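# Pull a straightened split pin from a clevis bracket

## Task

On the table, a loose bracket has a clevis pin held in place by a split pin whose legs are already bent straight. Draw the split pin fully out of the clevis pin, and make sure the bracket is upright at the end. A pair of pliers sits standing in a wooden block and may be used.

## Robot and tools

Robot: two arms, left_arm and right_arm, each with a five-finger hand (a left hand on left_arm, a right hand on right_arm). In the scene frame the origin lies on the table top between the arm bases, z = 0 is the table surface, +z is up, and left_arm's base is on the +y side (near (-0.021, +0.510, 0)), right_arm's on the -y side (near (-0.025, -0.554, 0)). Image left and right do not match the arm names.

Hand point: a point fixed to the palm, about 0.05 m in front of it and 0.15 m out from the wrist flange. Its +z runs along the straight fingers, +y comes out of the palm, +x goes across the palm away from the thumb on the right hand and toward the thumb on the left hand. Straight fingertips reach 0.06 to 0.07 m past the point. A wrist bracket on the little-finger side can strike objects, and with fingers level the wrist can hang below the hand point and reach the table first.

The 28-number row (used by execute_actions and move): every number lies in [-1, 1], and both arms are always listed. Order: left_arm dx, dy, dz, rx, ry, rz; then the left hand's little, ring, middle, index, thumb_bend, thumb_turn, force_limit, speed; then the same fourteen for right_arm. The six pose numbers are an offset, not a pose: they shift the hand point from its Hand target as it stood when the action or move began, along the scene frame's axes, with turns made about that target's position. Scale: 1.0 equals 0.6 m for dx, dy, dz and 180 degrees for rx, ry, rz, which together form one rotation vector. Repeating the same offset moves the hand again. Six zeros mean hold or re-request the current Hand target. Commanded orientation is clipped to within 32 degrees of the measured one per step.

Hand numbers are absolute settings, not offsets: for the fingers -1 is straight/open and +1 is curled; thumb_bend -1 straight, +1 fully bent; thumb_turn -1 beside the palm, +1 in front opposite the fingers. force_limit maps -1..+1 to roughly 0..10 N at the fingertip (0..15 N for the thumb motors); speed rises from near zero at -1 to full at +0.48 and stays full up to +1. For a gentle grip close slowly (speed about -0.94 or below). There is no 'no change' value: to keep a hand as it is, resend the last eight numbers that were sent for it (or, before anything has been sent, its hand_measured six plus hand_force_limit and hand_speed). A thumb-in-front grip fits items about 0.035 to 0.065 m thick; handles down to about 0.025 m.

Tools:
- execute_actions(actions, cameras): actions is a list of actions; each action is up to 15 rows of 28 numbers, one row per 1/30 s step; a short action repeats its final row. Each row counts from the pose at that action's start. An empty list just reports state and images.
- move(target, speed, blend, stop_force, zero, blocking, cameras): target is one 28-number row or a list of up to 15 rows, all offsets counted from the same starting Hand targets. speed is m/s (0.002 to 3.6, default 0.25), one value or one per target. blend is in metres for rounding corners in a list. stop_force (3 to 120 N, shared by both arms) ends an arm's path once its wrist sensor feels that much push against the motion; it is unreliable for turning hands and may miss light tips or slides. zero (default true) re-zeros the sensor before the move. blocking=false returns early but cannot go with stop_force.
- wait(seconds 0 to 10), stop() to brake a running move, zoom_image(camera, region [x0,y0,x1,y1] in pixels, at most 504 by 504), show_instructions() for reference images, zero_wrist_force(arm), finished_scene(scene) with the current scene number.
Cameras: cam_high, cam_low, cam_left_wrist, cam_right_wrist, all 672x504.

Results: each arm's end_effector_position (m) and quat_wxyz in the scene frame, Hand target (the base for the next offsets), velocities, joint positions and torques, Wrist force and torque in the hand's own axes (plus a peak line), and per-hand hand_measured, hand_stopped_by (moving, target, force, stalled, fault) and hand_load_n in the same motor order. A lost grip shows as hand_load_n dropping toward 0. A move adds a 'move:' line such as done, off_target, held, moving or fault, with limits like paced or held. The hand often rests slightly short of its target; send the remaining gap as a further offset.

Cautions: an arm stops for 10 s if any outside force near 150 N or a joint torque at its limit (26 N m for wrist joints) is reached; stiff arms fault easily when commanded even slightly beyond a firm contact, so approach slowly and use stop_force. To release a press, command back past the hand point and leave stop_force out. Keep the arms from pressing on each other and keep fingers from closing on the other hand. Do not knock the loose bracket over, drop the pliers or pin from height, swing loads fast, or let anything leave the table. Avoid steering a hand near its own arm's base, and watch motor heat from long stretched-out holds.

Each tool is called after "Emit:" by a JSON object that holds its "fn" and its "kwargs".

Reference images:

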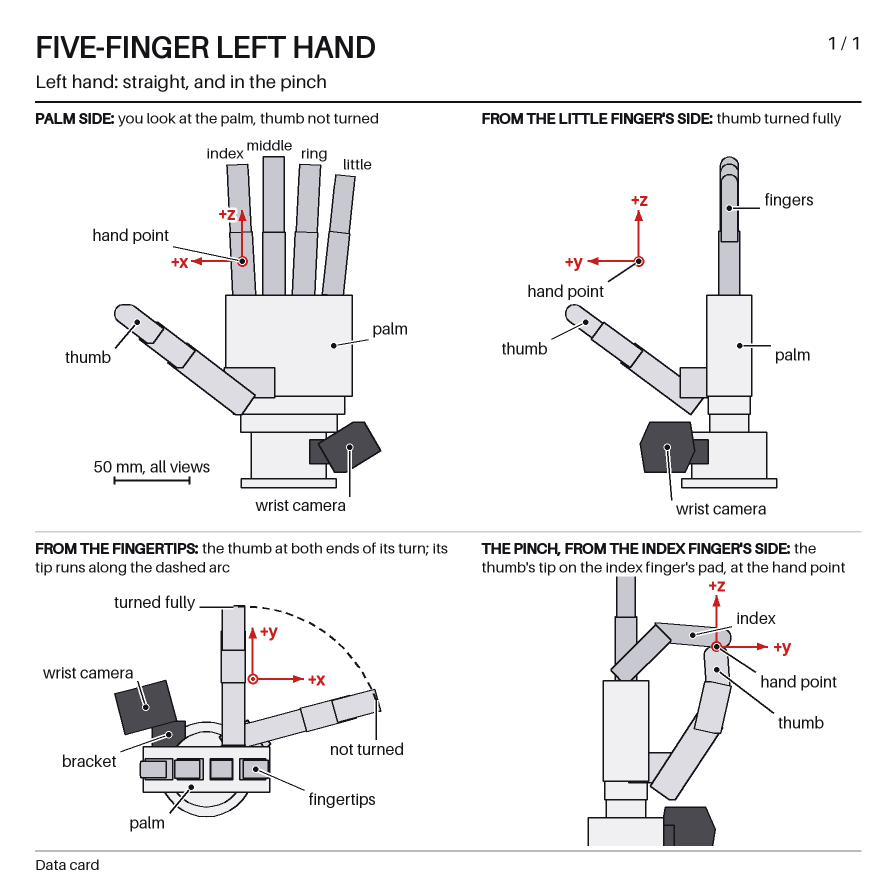

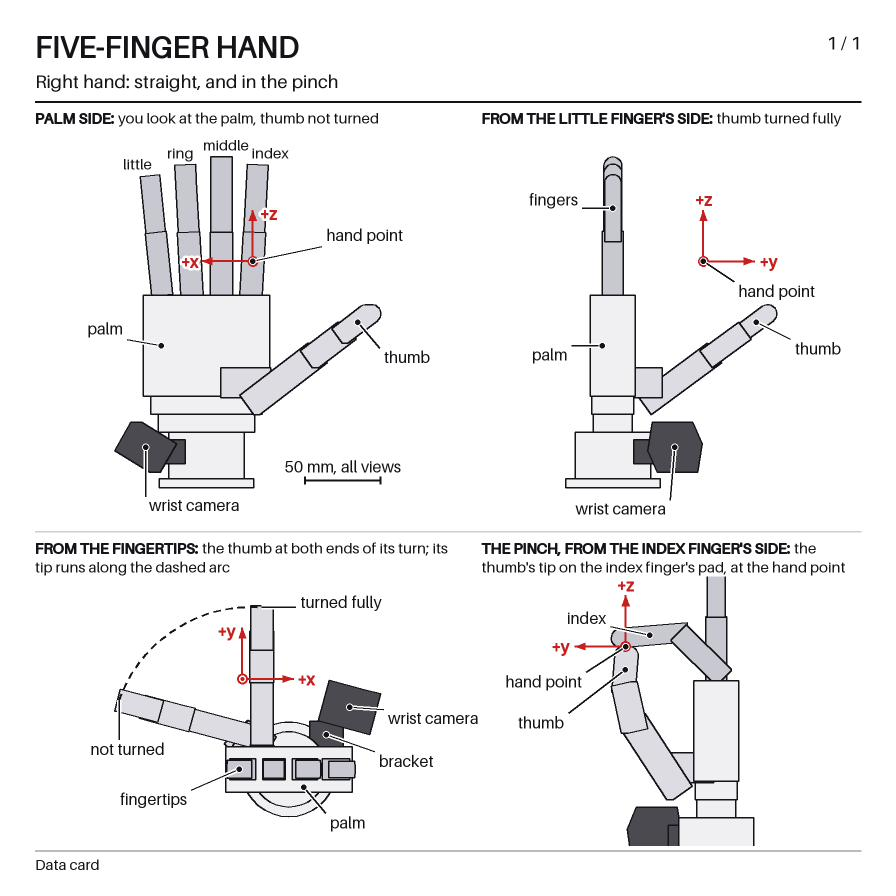

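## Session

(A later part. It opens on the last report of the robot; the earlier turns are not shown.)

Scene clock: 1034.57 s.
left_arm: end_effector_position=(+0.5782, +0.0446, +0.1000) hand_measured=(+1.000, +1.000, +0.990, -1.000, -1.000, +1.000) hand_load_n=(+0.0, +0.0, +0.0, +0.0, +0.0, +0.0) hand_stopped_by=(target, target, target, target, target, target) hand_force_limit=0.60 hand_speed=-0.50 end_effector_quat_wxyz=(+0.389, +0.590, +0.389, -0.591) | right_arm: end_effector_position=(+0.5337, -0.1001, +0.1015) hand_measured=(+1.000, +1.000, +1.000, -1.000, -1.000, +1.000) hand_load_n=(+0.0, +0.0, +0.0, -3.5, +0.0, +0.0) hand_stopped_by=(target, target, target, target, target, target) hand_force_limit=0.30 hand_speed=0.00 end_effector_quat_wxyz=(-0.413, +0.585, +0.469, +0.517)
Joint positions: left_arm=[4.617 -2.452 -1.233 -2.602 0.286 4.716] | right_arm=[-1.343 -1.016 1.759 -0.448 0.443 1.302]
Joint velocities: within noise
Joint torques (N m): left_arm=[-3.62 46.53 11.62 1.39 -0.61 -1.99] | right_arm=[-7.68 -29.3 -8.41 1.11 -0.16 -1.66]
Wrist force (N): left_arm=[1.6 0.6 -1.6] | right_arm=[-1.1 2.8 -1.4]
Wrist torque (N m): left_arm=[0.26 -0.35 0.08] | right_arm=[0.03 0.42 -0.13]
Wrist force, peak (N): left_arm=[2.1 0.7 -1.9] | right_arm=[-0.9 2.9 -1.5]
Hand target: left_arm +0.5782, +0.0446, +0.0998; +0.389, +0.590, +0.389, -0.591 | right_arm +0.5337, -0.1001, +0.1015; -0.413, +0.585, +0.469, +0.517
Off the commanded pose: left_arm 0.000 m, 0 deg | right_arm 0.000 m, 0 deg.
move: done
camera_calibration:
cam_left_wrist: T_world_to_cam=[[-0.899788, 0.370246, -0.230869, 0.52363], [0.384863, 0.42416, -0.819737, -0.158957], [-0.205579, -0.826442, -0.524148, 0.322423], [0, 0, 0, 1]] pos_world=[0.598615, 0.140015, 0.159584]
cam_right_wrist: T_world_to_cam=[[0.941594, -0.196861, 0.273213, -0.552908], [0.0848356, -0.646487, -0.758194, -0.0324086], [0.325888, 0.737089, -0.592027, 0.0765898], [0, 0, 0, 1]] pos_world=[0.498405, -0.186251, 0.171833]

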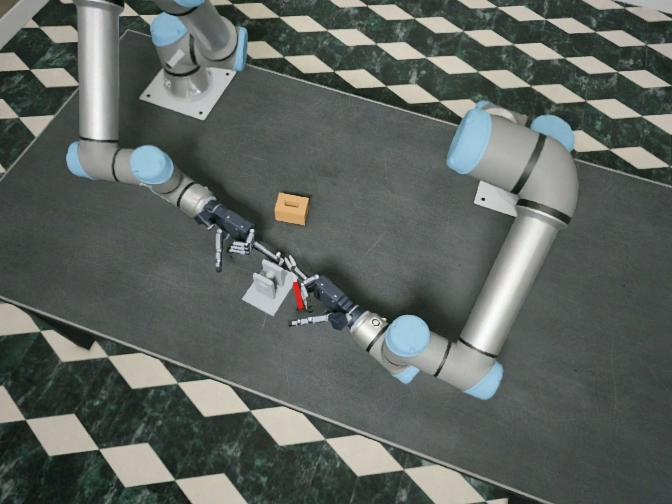

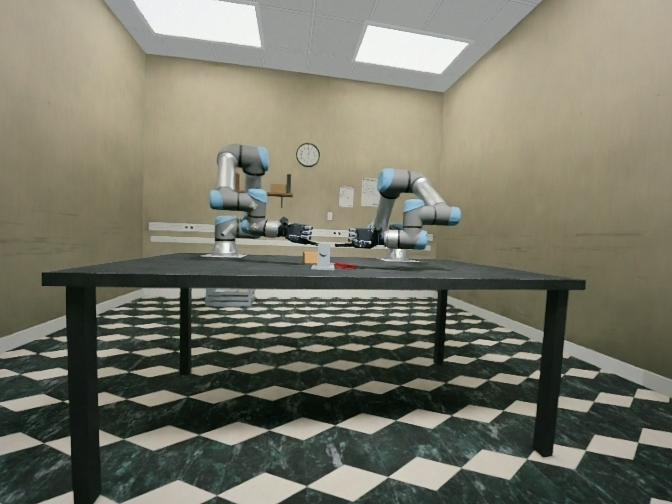

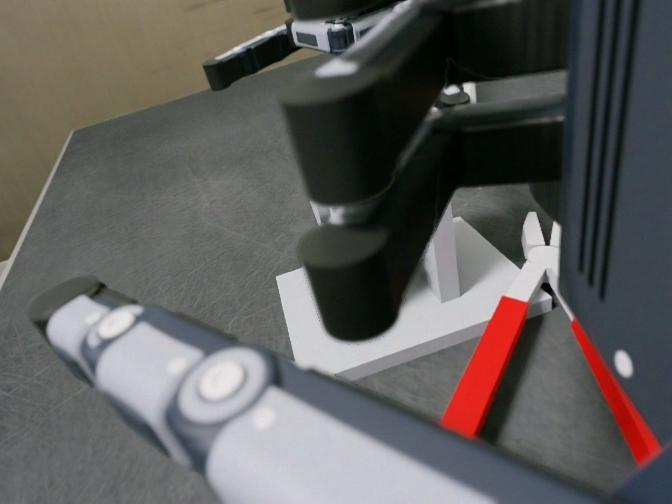

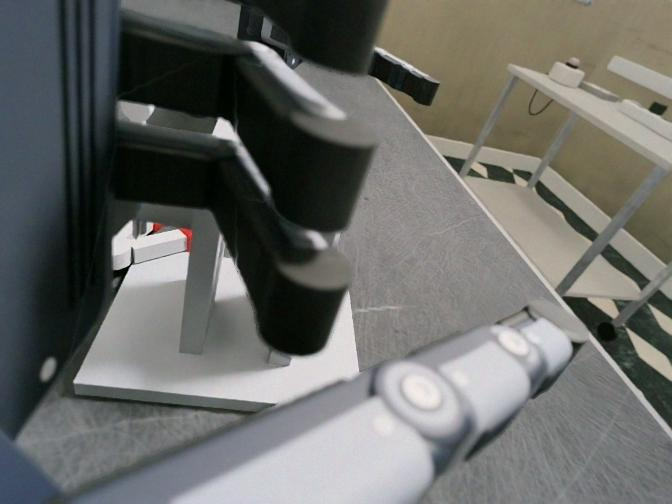

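Emit:
{"fn": "move", "kwargs": {"target": [[-0.0118,0.0062,0.0,0,0,0,1,1,0.99,-1,-1,1,0.6,-0.5,0,0,0,0,0,0,1,1,1,-1,-1,1,0.3,0],[-0.0432,-0.0535,0.0,0,0,0,1,1,0.99,-1,-1,1,0.6,-0.5,0,0,0,0,0,0,1,1,1,-1,-1,1,0.3,0]], "speed": 0.03, "stop_force": 3, "cameras": ["cam_high","cam_low","cam_left_wrist"]}}

Emit:
{"fn": "zoom_image", "kwargs": {"camera": "cam_high", "region": [255, 230, 315, 284]}}

Emit:
{"fn": "zoom_image", "kwargs": {"camera": "cam_low", "region": [295, 225, 345, 260]}}

Scene clock: 1040.87 s.
left_arm: end_effector_position=(+0.5523, +0.0125, +0.0998) hand_measured=(+1.000, +1.000, +0.990, -1.000, -1.000, +1.000) hand_load_n=(+0.0, +0.0, +0.0, +0.0, +0.0, +0.5) hand_stopped_by=(target, target, target, target, target, target) hand_force_limit=0.60 hand_speed=-0.50 end_effector_quat_wxyz=(+0.389, +0.590, +0.389, -0.591) | right_arm: end_effector_position=(+0.5337, -0.1001, +0.1015) hand_measured=(+1.000, +1.000, +1.000, -1.000, -1.000, +1.000) hand_load_n=(+0.0, +0.5, +0.0, -4.0, +0.0, +0.0) hand_stopped_by=(target, target, target, target, target, target) hand_force_limit=0.30 hand_speed=0.00 end_effector_quat_wxyz=(-0.413, +0.585, +0.469, +0.517)
Joint positions: left_arm=[4.562 -2.423 -1.29 -2.574 0.232 4.716] | right_arm=[-1.343 -1.016 1.759 -0.448 0.443 1.302]
Joint velocities: within noise
Joint torques (N m): left_arm=[-10.51 58.76 11.98 1.24 -1.4 -1.7] | right_arm=[-6.86 -31.76 -5.46 0.43 -0.16 -1.81]
Wrist force (N): left_arm=[2.1 0.5 -1.5] | right_arm=[-0.8 2.8 -1.4]
Wrist torque (N m): left_arm=[0.23 -0.39 0.12] | right_arm=[0.03 0.38 -0.10]
Wrist force, peak (N): left_arm=[1.9 0.5 -2.1] | right_arm=[-1.0 3.1 -1.4]
Hand target: left_arm +0.5523, +0.0125, +0.0998; +0.389, +0.590, +0.389, -0.591 | right_arm +0.5337, -0.1001, +0.1015; -0.413, +0.585, +0.469, +0.517
Off the commanded pose: left_arm 0.000 m, 0 deg | right_arm 0.000 m, 0 deg.
move: done
camera_calibration:
cam_left_wrist: T_world_to_cam=[[-0.899797, 0.370248, -0.230827, 0.512163], [0.384847, 0.424242, -0.819702, -0.135542], [-0.205567, -0.826399, -0.524221, 0.290465], [0, 0, 0, 1]] pos_world=[0.572715, 0.107915, 0.159384]
Images, in order (width x height): cam_high 672x504, cam_low 672x504, cam_left_wrist 672x504.

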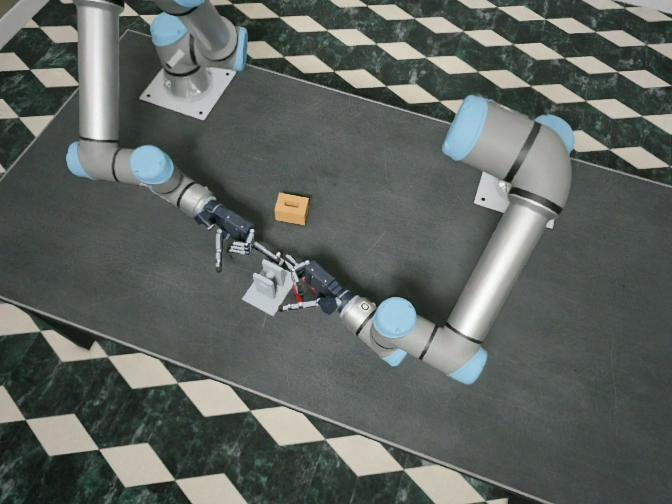

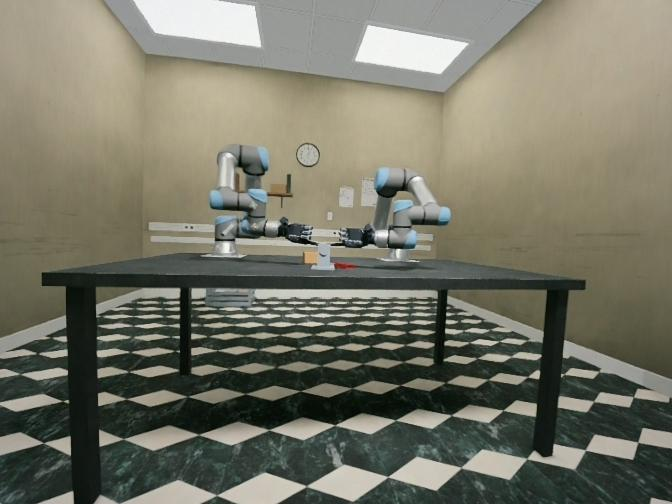

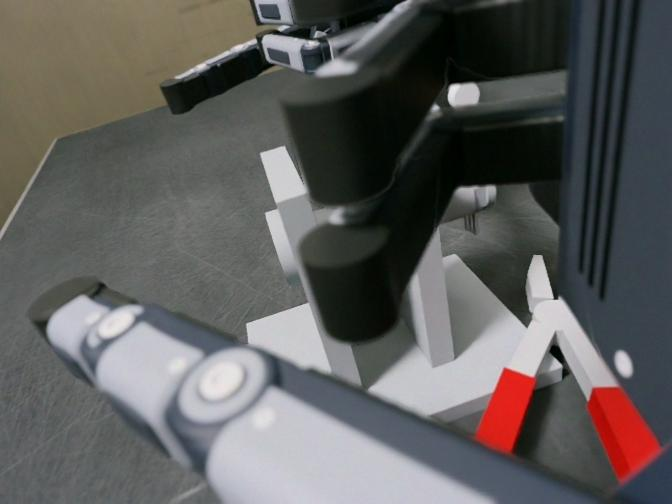

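Scaled by 8.400 from the camera's 672x504 image, which has a finer 960x720 frame.

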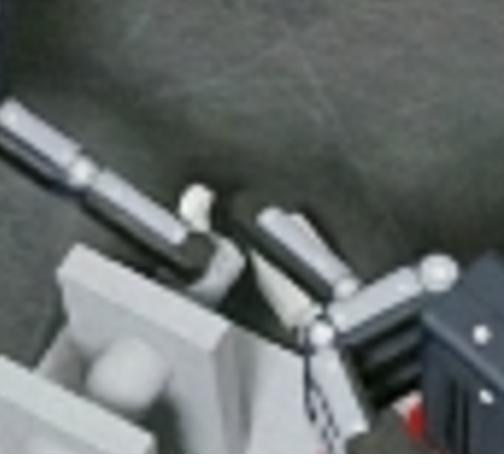

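Scaled by 10.080 from the camera's 672x504 image, which has a finer 960x720 frame.

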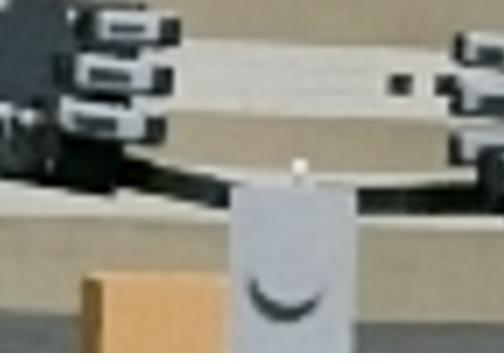

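Emit:
{"fn": "move", "kwargs": {"target": [[-0.0022,0.0012,-0.0017,0,0,0,1,1,0.99,-1,-1,1,0.6,-0.5,0,0,0,0,0,0,1,1,1,-1,-1,1,0.3,0],[-0.013,-0.0195,-0.0017,0,0,0,1,1,0.99,-1,-1,1,0.6,-0.5,0,0,0,0,0,0,1,1,1,-1,-1,1,0.3,0]], "speed": 0.02, "stop_force": 3, "cameras": ["cam_high","cam_low","cam_left_wrist"]}}

Emit:
{"fn": "zoom_image", "kwargs": {"camera": "cam_high", "region": [255, 230, 315, 284]}}

Emit:
{"fn": "zoom_image", "kwargs": {"camera": "cam_left_wrist", "region": [380, 60, 580, 260]}}

Scene clock: 1045.13 s.
left_arm: end_effector_position=(+0.5445, +0.0008, +0.0988) hand_measured=(+1.000, +1.000, +0.990, -1.000, -1.000, +1.000) hand_load_n=(+0.0, +0.0, +0.0, +0.0, +0.0, +0.0) hand_stopped_by=(target, target, target, target, target, target) hand_force_limit=0.60 hand_speed=-0.50 end_effector_quat_wxyz=(+0.389, +0.590, +0.389, -0.591) | right_arm: end_effector_position=(+0.5337, -0.1001, +0.1015) hand_measured=(+1.000, +1.000, +1.000, -1.000, -1.000, +1.000) hand_load_n=(+0.0, +0.0, +0.0, -4.0, +0.0, +0.5) hand_stopped_by=(target, target, target, target, target, target) hand_force_limit=0.30 hand_speed=0.00 end_effector_quat_wxyz=(-0.413, +0.585, +0.469, +0.517)
Joint positions: left_arm=[4.542 -2.419 -1.302 -2.567 0.212 4.717] | right_arm=[-1.343 -1.016 1.759 -0.448 0.443 1.302]
Joint velocities: within noise
Joint torques (N m): left_arm=[-11.52 58.66 12.38 1.32 -1.44 -1.25] | right_arm=[-6.43 -33.01 -6.06 -0.08 -0.19 -1.69]
Wrist force (N): left_arm=[2.1 0.6 -1.6] | right_arm=[-0.7 2.8 -1.4]
Wrist torque (N m): left_arm=[0.26 -0.39 0.10] | right_arm=[0.03 0.41 -0.12]
Wrist force, peak (N): left_arm=[2.1 0.7 -1.8] | right_arm=[-0.8 3.0 -1.4]
Hand target: left_arm +0.5445, +0.0008, +0.0988; +0.389, +0.590, +0.389, -0.591 | right_arm +0.5337, -0.1001, +0.1015; -0.413, +0.585, +0.469, +0.517
Off the commanded pose: left_arm 0.000 m, 0 deg | right_arm 0.000 m, 0 deg.
move: done
camera_calibration:
cam_left_wrist: T_world_to_cam=[[-0.899801, 0.370191, -0.230905, 0.509265], [0.384889, 0.424259, -0.819674, -0.128426], [-0.205472, -0.826416, -0.524231, 0.278617], [0, 0, 0, 1]] pos_world=[0.564915, 0.0962148, 0.158384]
Images, in order (width x height): cam_high 672x504, cam_low 672x504, cam_left_wrist 672x504.

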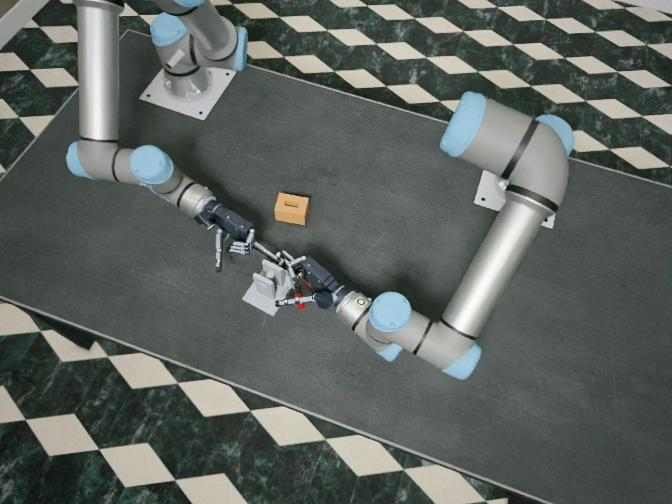

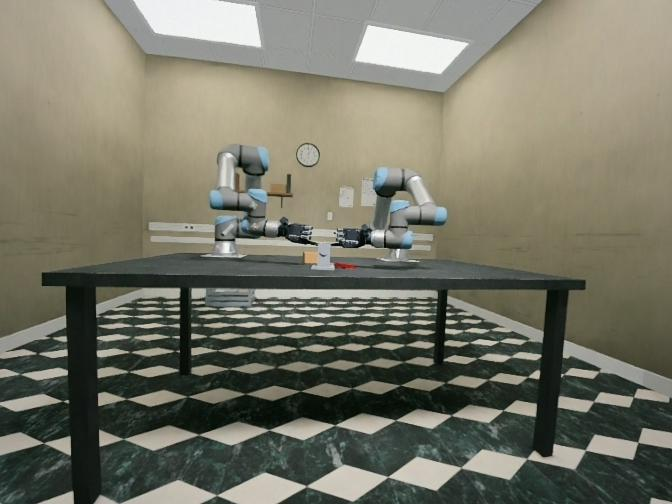

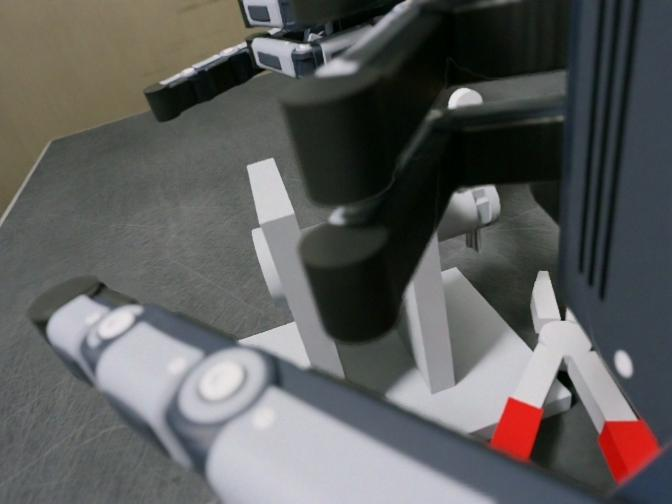

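Scaled by 8.400 from the camera's 672x504 image, which has a finer 960x720 frame.

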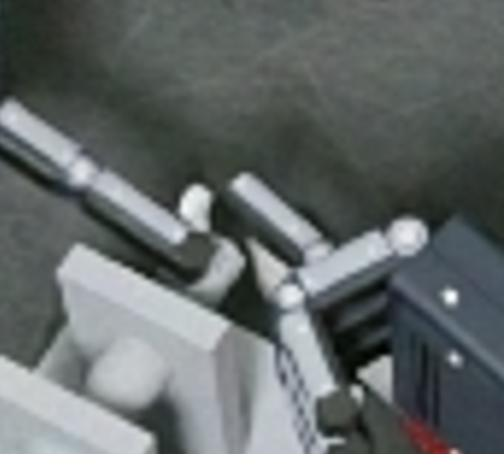

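Scaled by 2.520 from the camera's 672x504 image, which has a finer 960x720 frame.

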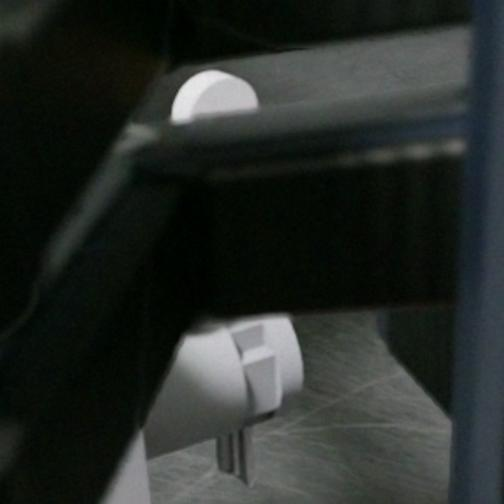

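Emit:
{"fn": "move", "kwargs": {"target": [[-0.0031,-0.0059,0,0,0,0,1,1,0.99,-1,-1,1,0.6,-0.5,0,0,0,0,0,0,1,1,1,-1,-1,1,0.3,0]], "speed": 0.02, "stop_force": 3, "cameras": []}}

Emit:
{"fn": "move", "kwargs": {"target": [[0.0118,-0.0062,0,0,0,0,1,1,0.99,-1,-1,1,0.6,-0.5,0,0,0,0,0,0,1,1,1,-1,-1,1,0.3,0]], "speed": 0.008, "stop_force": 4, "cameras": ["cam_high","cam_low","cam_left_wrist"]}}

Emit:
{"fn": "zoom_image", "kwargs": {"camera": "cam_high", "region": [255, 230, 315, 284]}}

Emit:
{"fn": "zoom_image", "kwargs": {"camera": "cam_left_wrist", "region": [380, 60, 580, 260]}}

Emit:
{"fn": "zoom_image", "kwargs": {"camera": "cam_low", "region": [295, 225, 345, 260]}}

Scene clock: 1049.63 s.
left_arm: end_effector_position=(+0.5426, -0.0027, +0.0988) hand_measured=(+1.000, +1.000, +0.990, -1.000, -1.000, +1.000) hand_load_n=(+0.5, +0.0, +0.0, +0.0, +0.0, +0.0) hand_stopped_by=(target, target, target, target, target, target) hand_force_limit=0.60 hand_speed=-0.50 end_effector_quat_wxyz=(+0.389, +0.590, +0.389, -0.591) | right_arm: end_effector_position=(+0.5337, -0.1001, +0.1015) hand_measured=(+1.000, +1.000, +1.000, -1.000, -1.000, +1.000) hand_load_n=(+0.0, +0.0, +0.0, -4.0, +0.0, +0.0) hand_stopped_by=(target, target, target, target, target, target) hand_force_limit=0.30 hand_speed=0.00 end_effector_quat_wxyz=(-0.413, +0.585, +0.469, +0.517)
Joint positions: left_arm=[4.536 -2.418 -1.303 -2.567 0.206 4.717] | right_arm=[-1.343 -1.016 1.759 -0.448 0.443 1.302]
Joint velocities: within noise
Joint torques (N m): left_arm=[-10.48 58.31 12.43 1.28 -1.42 2.18] | right_arm=[-6.26 -35.45 -6.52 -0.48 -0.26 -1.65]
Wrist force (N): left_arm=[1.9 0.5 -1.5] | right_arm=[-0.6 2.8 -1.2]
Wrist torque (N m): left_arm=[0.24 -0.38 0.10] | right_arm=[0.03 0.37 -0.11]
Wrist force, peak (N): left_arm=[2.1 0.8 -1.7] | right_arm=[-1.0 2.9 -1.5]
Hand target: left_arm +0.5426, -0.0027, +0.0988; +0.389, +0.590, +0.389, -0.591 | right_arm +0.5337, -0.1001, +0.1015; -0.413, +0.585, +0.469, +0.517
Off the commanded pose: left_arm 0.000 m, 0 deg | right_arm 0.000 m, 0 deg.
move: done
No camera images: "cameras" was empty.

Scene clock: 1052.03 s.
left_arm: end_effector_position=(+0.5486, -0.0059, +0.0988) hand_measured=(+1.000, +1.000, +0.990, -1.000, -1.000, +1.000) hand_load_n=(+0.0, -0.5, +0.0, +0.5, +0.0, +0.0) hand_stopped_by=(target, target, target, target, target, target) hand_force_limit=0.60 hand_speed=-0.50 end_effector_quat_wxyz=(+0.389, +0.590, +0.389, -0.591) | right_arm: end_effector_position=(+0.5337, -0.1001, +0.1015) hand_measured=(+1.000, +1.000, +1.000, -1.000, -1.000, +1.000) hand_load_n=(+0.0, +0.0, +0.0, -6.0, +0.0, +0.0) hand_stopped_by=(target, target, target, target, target, target) hand_force_limit=0.30 hand_speed=0.00 end_effector_quat_wxyz=(-0.413, +0.585, +0.469, +0.517)
Joint positions: left_arm=[4.534 -2.432 -1.275 -2.58 0.203 4.716] | right_arm=[-1.343 -1.016 1.759 -0.448 0.443 1.302]
Joint velocities: within noise
Joint torques (N m): left_arm=[13.02 58.85 13.84 1.86 -0.08 -0.24] | right_arm=[-4.99 -36.47 -6.1 -0.8 -2.85 -1.67]
Wrist force (N): left_arm=[1.2 -2.9 -1.4] | right_arm=[-2.2 4.3 -2.2]
Wrist torque (N m): left_arm=[0.44 -0.43 0.04] | right_arm=[0.01 0.31 -0.20]
Wrist force, peak (N): left_arm=[1.3 -4.4 -2.3] | right_arm=[-2.3 5.5 -3.2]
Hand target: left_arm +0.5486, -0.0059, +0.0988; +0.389, +0.590, +0.389, -0.591 (not the last commanded pose) | right_arm +0.5337, -0.1001, +0.1015; -0.413, +0.585, +0.469, +0.517
Off the commanded pose: left_arm 0.001 m, 0 deg | right_arm 0.000 m, 0 deg.
move: contact (left_arm)
camera_calibration:
cam_left_wrist: T_world_to_cam=[[-0.899784, 0.370299, -0.230796, 0.515488], [0.384874, 0.424344, -0.819637, -0.127205], [-0.205574, -0.826324, -0.524336, 0.27401], [0, 0, 0, 1]] pos_world=[0.569115, 0.0895148, 0.158384]
Images, in order (width x height): cam_high 672x504, cam_low 672x504, cam_left_wrist 672x504.

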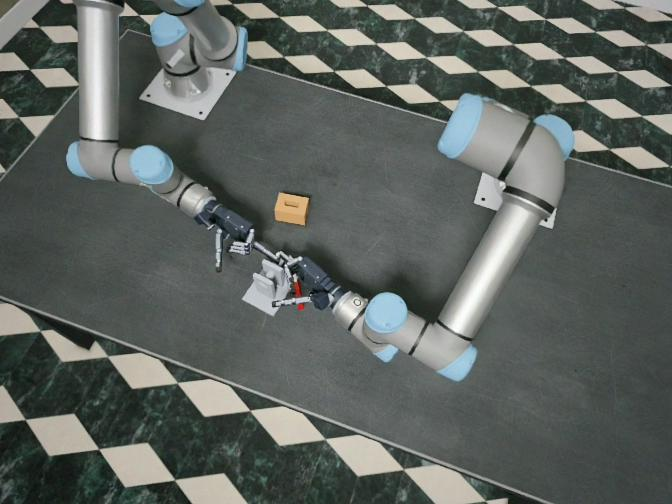

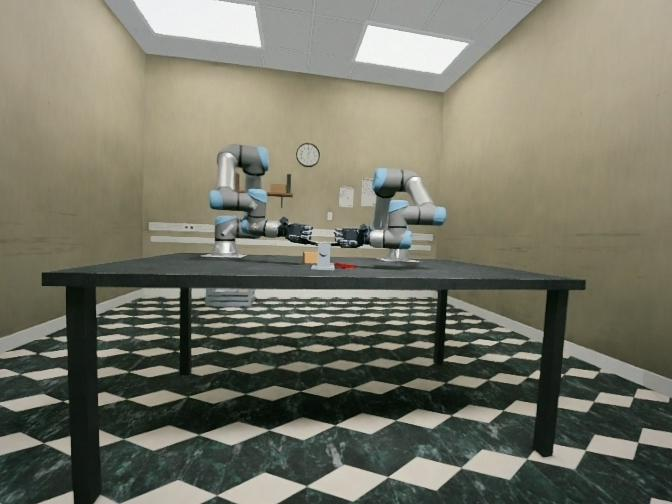

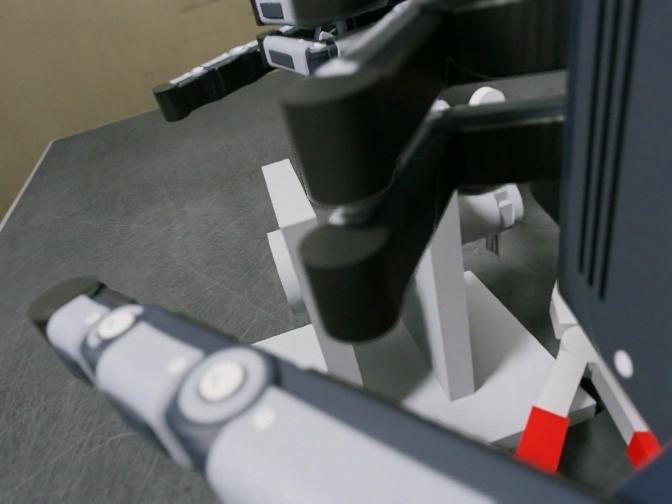

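Scaled by 8.400 from the camera's 672x504 image, which has a finer 960x720 frame.

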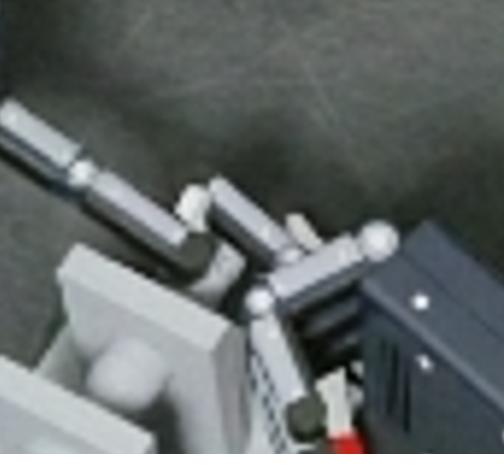

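Scaled by 2.520 from the camera's 672x504 image, which has a finer 960x720 frame.

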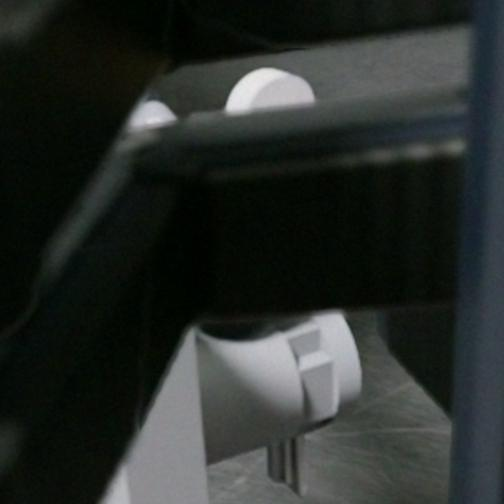

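Scaled by 10.080 from the camera's 672x504 image, which has a finer 960x720 frame.

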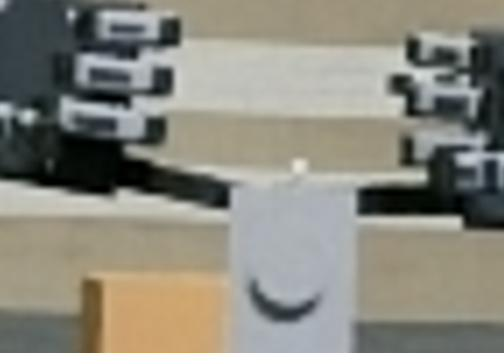

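Emit:
{"fn": "move", "kwargs": {"target": [[0,0,0.0133,0,0,0,1,1,0.99,-1,-1,1,0.6,-0.5,0,0,0.0133,0,0,0,1,1,1,-1,-1,1,0.3,0]], "speed": 0.008, "stop_force": 18, "cameras": ["cam_high","cam_low","cam_left_wrist"]}}

Emit:
{"fn": "zoom_image", "kwargs": {"camera": "cam_left_wrist", "region": [380, 60, 580, 260]}}

Emit:
{"fn": "zoom_image", "kwargs": {"camera": "cam_low", "region": [295, 225, 345, 260]}}

Scene clock: 1055.93 s.
left_arm: end_effector_position=(+0.5486, -0.0059, +0.1068) hand_measured=(+1.000, +1.000, +0.990, -1.000, -1.000, +1.000) hand_load_n=(+0.0, +0.0, +0.0, +1.0, +0.0, +0.0) hand_stopped_by=(target, target, target, target, target, target) hand_force_limit=0.60 hand_speed=-0.50 end_effector_quat_wxyz=(+0.389, +0.590, +0.389, -0.591) | right_arm: end_effector_position=(+0.5337, -0.1001, +0.1095) hand_measured=(+1.000, +1.000, +1.000, -1.000, -1.000, +1.000) hand_load_n=(+0.0, +0.0, +0.0, -8.5, +0.0, +0.0) hand_stopped_by=(target, target, target, target, target, target) hand_force_limit=0.30 hand_speed=0.00 end_effector_quat_wxyz=(-0.413, +0.585, +0.469, +0.517)
Joint positions: left_arm=[4.534 -2.422 -1.272 -2.594 0.203 4.716] | right_arm=[-1.343 -1.029 1.754 -0.431 0.443 1.302]
Joint velocities: within noise
Joint torques (N m): left_arm=[12.39 62.73 26.79 -1.46 -0.66 2.29] | right_arm=[-4.11 -54.33 -21.45 2.3 -2.74 -1.8]
Wrist force (N): left_arm=[8.5 -4.1 -1.8] | right_arm=[-3.7 6.4 -2.6]
Wrist torque (N m): left_arm=[0.57 -0.06 0.46] | right_arm=[-0.07 0.22 -0.29]
Wrist force, peak (N): left_arm=[8.8 -4.3 -1.8] | right_arm=[-3.8 6.7 -2.6]
Hand target: left_arm +0.5486, -0.0059, +0.1068; +0.389, +0.590, +0.389, -0.591 | right_arm +0.5337, -0.1001, +0.1095; -0.413, +0.585, +0.469, +0.517
Off the commanded pose: left_arm 0.000 m, 0 deg | right_arm 0.000 m, 0 deg.
move: done
camera_calibration:
cam_left_wrist: T_world_to_cam=[[-0.899784, 0.370299, -0.230796, 0.517335], [0.384874, 0.424344, -0.819637, -0.120648], [-0.205574, -0.826324, -0.524336, 0.278205], [0, 0, 0, 1]] pos_world=[0.569115, 0.0895148, 0.166384]
Images, in order (width x height): cam_high 672x504, cam_low 672x504, cam_left_wrist 672x504.

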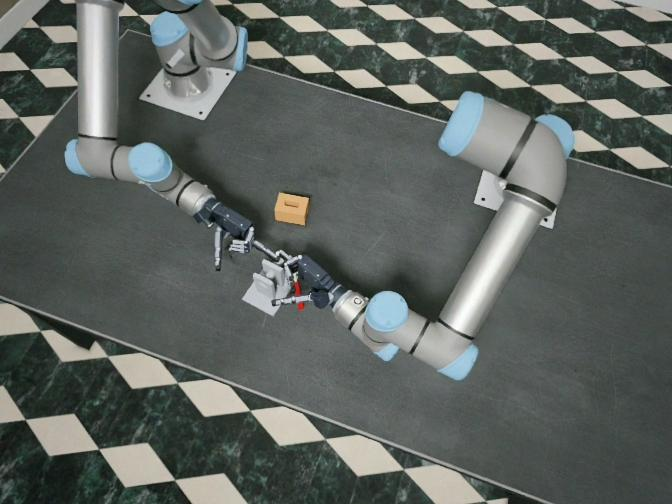

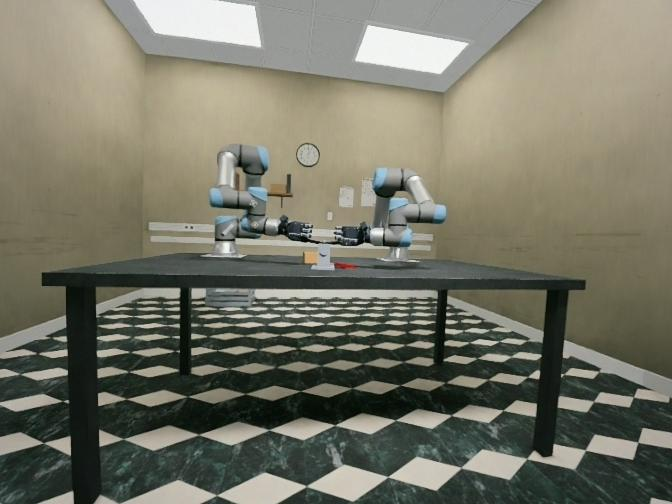

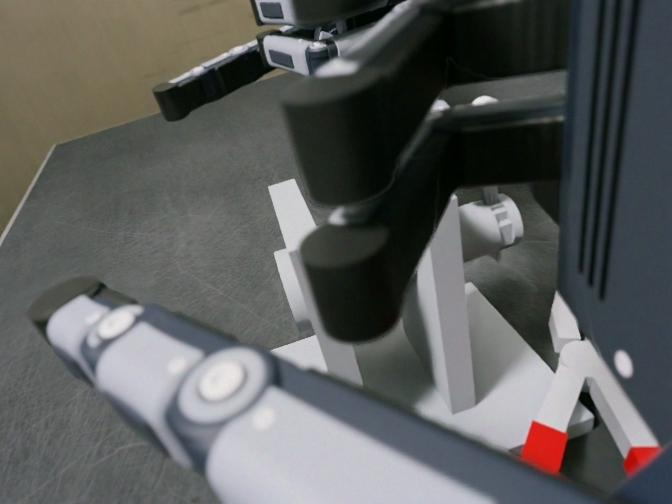

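Scaled by 2.520 from the camera's 672x504 image, which has a finer 960x720 frame.

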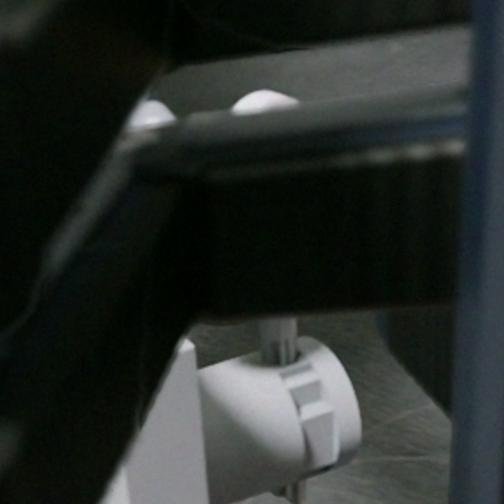

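Scaled by 10.080 from the camera's 672x504 image, which has a finer 960x720 frame.

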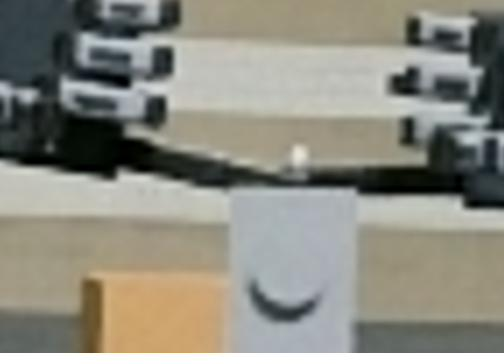

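Emit:
{"fn": "move", "kwargs": {"target": [[0,0,0.0167,0,0,0,1,1,0.99,-1,-1,1,0.6,-0.5,0,0,0.0167,0,0,0,1,1,1,-1,-1,1,0.3,0]], "speed": 0.008, "stop_force": 20, "zero": false, "cameras": ["cam_high","cam_low","cam_left_wrist"]}}

Emit:
{"fn": "zoom_image", "kwargs": {"camera": "cam_left_wrist", "region": [380, 60, 580, 260]}}

Emit:
{"fn": "zoom_image", "kwargs": {"camera": "cam_low", "region": [295, 225, 345, 260]}}

Scene clock: 1060.53 s.
left_arm: end_effector_position=(+0.5486, -0.0059, +0.1168) hand_measured=(+1.000, +1.000, +0.990, -1.000, -1.000, +1.000) hand_load_n=(+0.0, +0.0, +0.0, +0.5, +0.0, +0.0) hand_stopped_by=(target, target, target, target, target, target) hand_force_limit=0.60 hand_speed=-0.50 end_effector_quat_wxyz=(+0.389, +0.590, +0.389, -0.591) | right_arm: end_effector_position=(+0.5337, -0.1001, +0.1195) hand_measured=(+1.000, +1.000, +1.000, -1.000, -1.000, +1.000) hand_load_n=(+0.0, +0.0, +0.0, -8.0, +0.0, +0.0) hand_stopped_by=(target, target, target, target, target, target) hand_force_limit=0.30 hand_speed=0.00 end_effector_quat_wxyz=(-0.413, +0.585, +0.469, +0.517)
Joint positions: left_arm=[4.534 -2.409 -1.267 -2.612 0.203 4.716] | right_arm=[-1.343 -1.045 1.747 -0.408 0.443 1.302]
Joint velocities: within noise
Joint torques (N m): left_arm=[10.66 63.18 27.24 -1.54 -1.27 2.29] | right_arm=[-2.67 -53.71 -21.47 2.32 -2.16 -1.68]
Wrist force (N): left_arm=[9.1 -4.5 -1.7] | right_arm=[-3.2 6.0 -2.3]
Wrist torque (N m): left_arm=[0.60 -0.03 0.49] | right_arm=[-0.07 0.23 -0.26]
Wrist force, peak (N): left_arm=[9.4 -4.8 -1.7] | right_arm=[-4.0 6.5 -2.4]
Hand target: left_arm +0.5486, -0.0059, +0.1168; +0.389, +0.590, +0.389, -0.591 | right_arm +0.5337, -0.1001, +0.1195; -0.413, +0.585, +0.469, +0.517
Off the commanded pose: left_arm 0.000 m, 0 deg | right_arm 0.000 m, 0 deg.
move: done
camera_calibration:
cam_left_wrist: T_world_to_cam=[[-0.899784, 0.370299, -0.230796, 0.519643], [0.384874, 0.424344, -0.819637, -0.112452], [-0.205574, -0.826324, -0.524336, 0.283448], [0, 0, 0, 1]] pos_world=[0.569115, 0.0895148, 0.176384]
Images, in order (width x height): cam_high 672x504, cam_low 672x504, cam_left_wrist 672x504.

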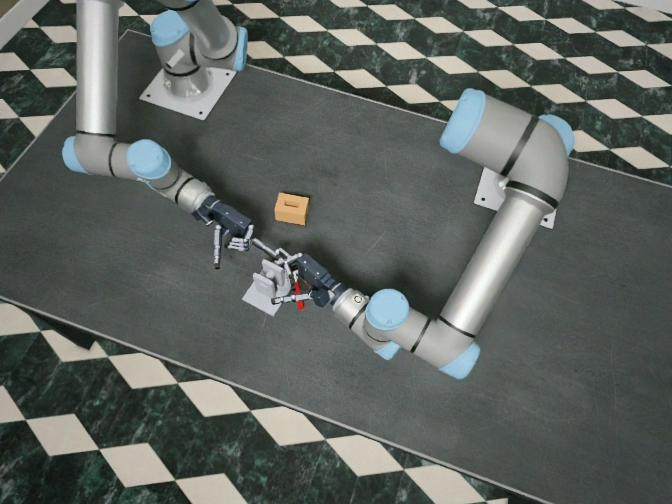

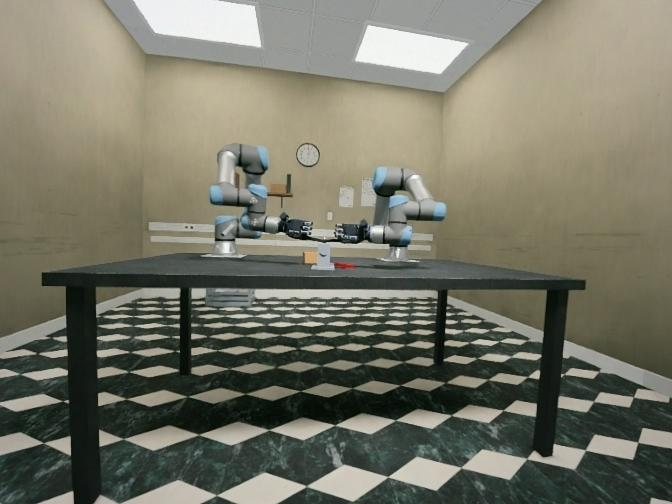

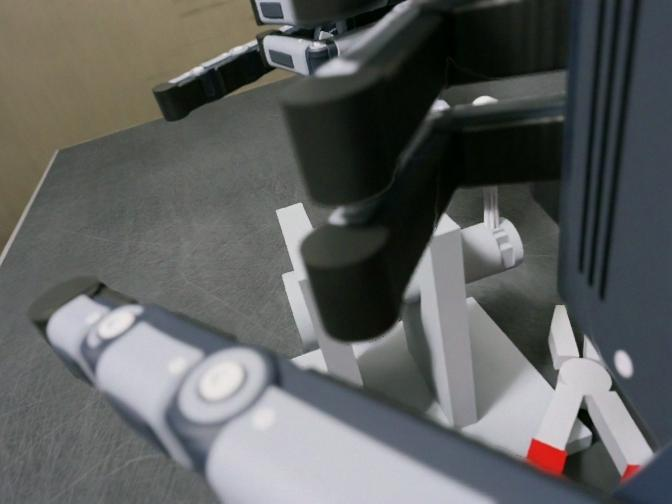

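Scaled by 2.520 from the camera's 672x504 image, which has a finer 960x720 frame.

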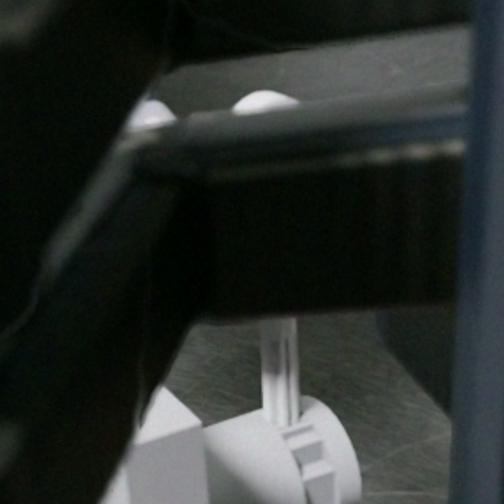

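Scaled by 10.080 from the camera's 672x504 image, which has a finer 960x720 frame.

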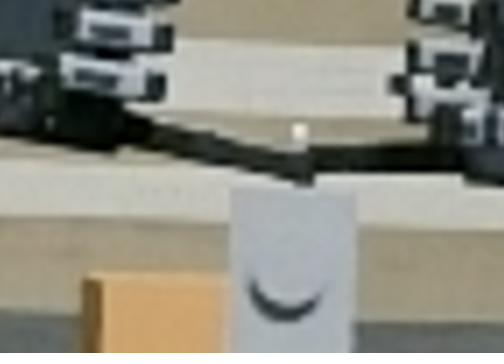

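Emit:
{"fn": "move", "kwargs": {"target": [[0,0,0.0117,0,0,0,1,1,0.99,-1,-1,1,0.6,-0.5,0,0,0.0117,0,0,0,1,1,1,-1,-1,1,0.3,0]], "speed": 0.006, "stop_force": 20, "zero": false, "cameras": ["cam_high","cam_low","cam_left_wrist"]}}

Emit:
{"fn": "zoom_image", "kwargs": {"camera": "cam_left_wrist", "region": [380, 60, 580, 260]}}

Emit:
{"fn": "zoom_image", "kwargs": {"camera": "cam_low", "region": [295, 225, 345, 260]}}

Scene clock: 1065.27 s.
left_arm: end_effector_position=(+0.5486, -0.0059, +0.1238) hand_measured=(+1.000, +1.000, +0.990, -1.000, -1.000, +1.000) hand_load_n=(+0.0, +0.0, +0.0, +0.5, +0.0, +0.5) hand_stopped_by=(target, target, target, target, target, target) hand_force_limit=0.60 hand_speed=-0.50 end_effector_quat_wxyz=(+0.389, +0.590, +0.389, -0.591) | right_arm: end_effector_position=(+0.5337, -0.1001, +0.1265) hand_measured=(+1.000, +1.000, +1.000, -1.000, -1.000, +1.000) hand_load_n=(+0.0, +0.0, +0.0, -8.5, +0.0, +0.0) hand_stopped_by=(target, target, target, target, target, target) hand_force_limit=0.30 hand_speed=0.00 end_effector_quat_wxyz=(-0.413, +0.585, +0.469, +0.517)
Joint positions: left_arm=[4.534 -2.4 -1.263 -2.624 0.203 4.716] | right_arm=[-1.343 -1.055 1.742 -0.392 0.443 1.302]
Joint velocities: within noise
Joint torques (N m): left_arm=[9.37 63.43 27.54 -1.48 -1.69 2.32] | right_arm=[-1.21 -54.07 -21.26 2.34 -2.09 -1.39]
Wrist force (N): left_arm=[9.1 -4.8 -1.7] | right_arm=[-3.3 6.0 -2.4]
Wrist torque (N m): left_arm=[0.55 -0.05 0.50] | right_arm=[-0.08 0.25 -0.26]
Wrist force, peak (N): left_arm=[9.6 -4.7 -1.5] | right_arm=[-3.9 6.0 -2.3]
Hand target: left_arm +0.5486, -0.0059, +0.1238; +0.389, +0.590, +0.389, -0.591 | right_arm +0.5337, -0.1001, +0.1265; -0.413, +0.585, +0.469, +0.517
Off the commanded pose: left_arm 0.000 m, 0 deg | right_arm 0.000 m, 0 deg.
move: done
camera_calibration:
cam_left_wrist: T_world_to_cam=[[-0.899784, 0.370299, -0.230796, 0.521258], [0.384874, 0.424344, -0.819637, -0.106714], [-0.205574, -0.826324, -0.524336, 0.287119], [0, 0, 0, 1]] pos_world=[0.569115, 0.0895148, 0.183384]
Images, in order (width x height): cam_high 672x504, cam_low 672x504, cam_left_wrist 672x504.

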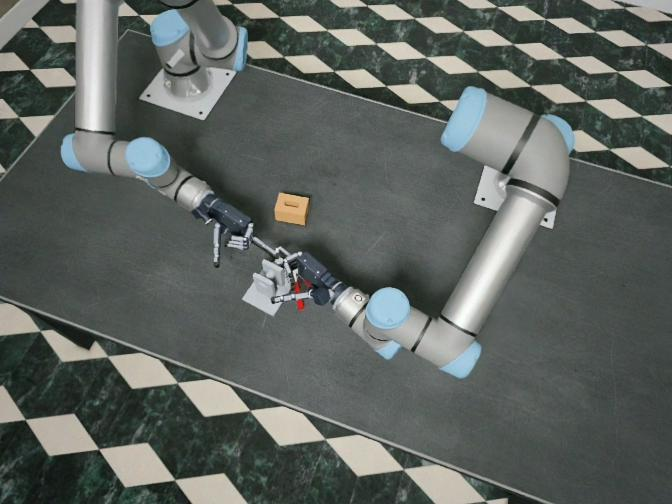

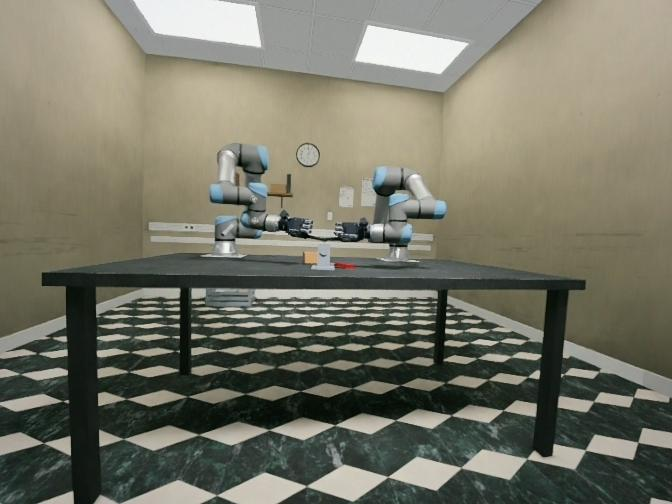

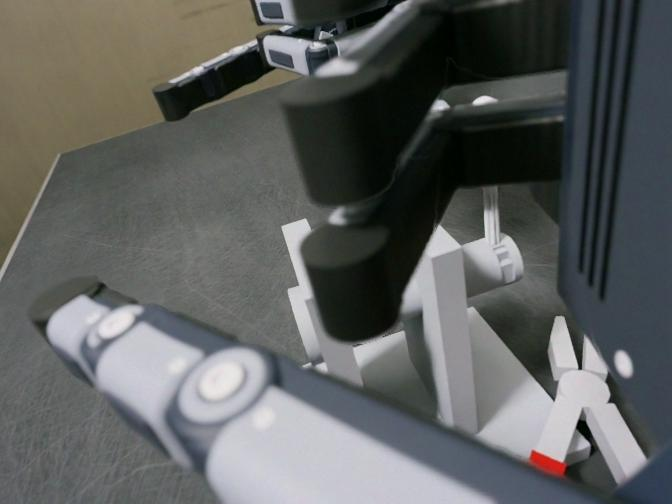

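Scaled by 2.520 from the camera's 672x504 image, which has a finer 960x720 frame.

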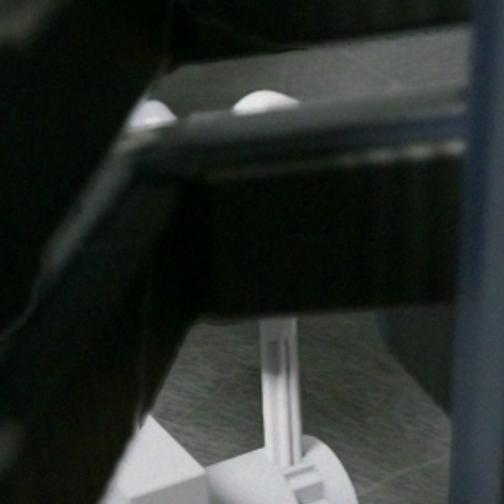

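Scaled by 10.080 from the camera's 672x504 image, which has a finer 960x720 frame.

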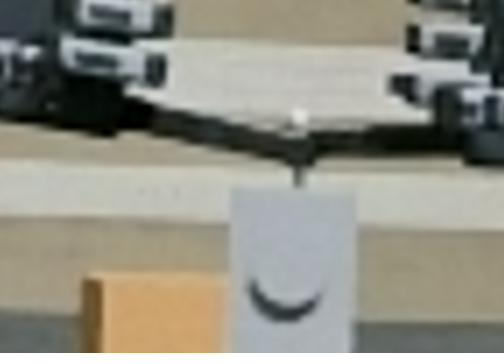

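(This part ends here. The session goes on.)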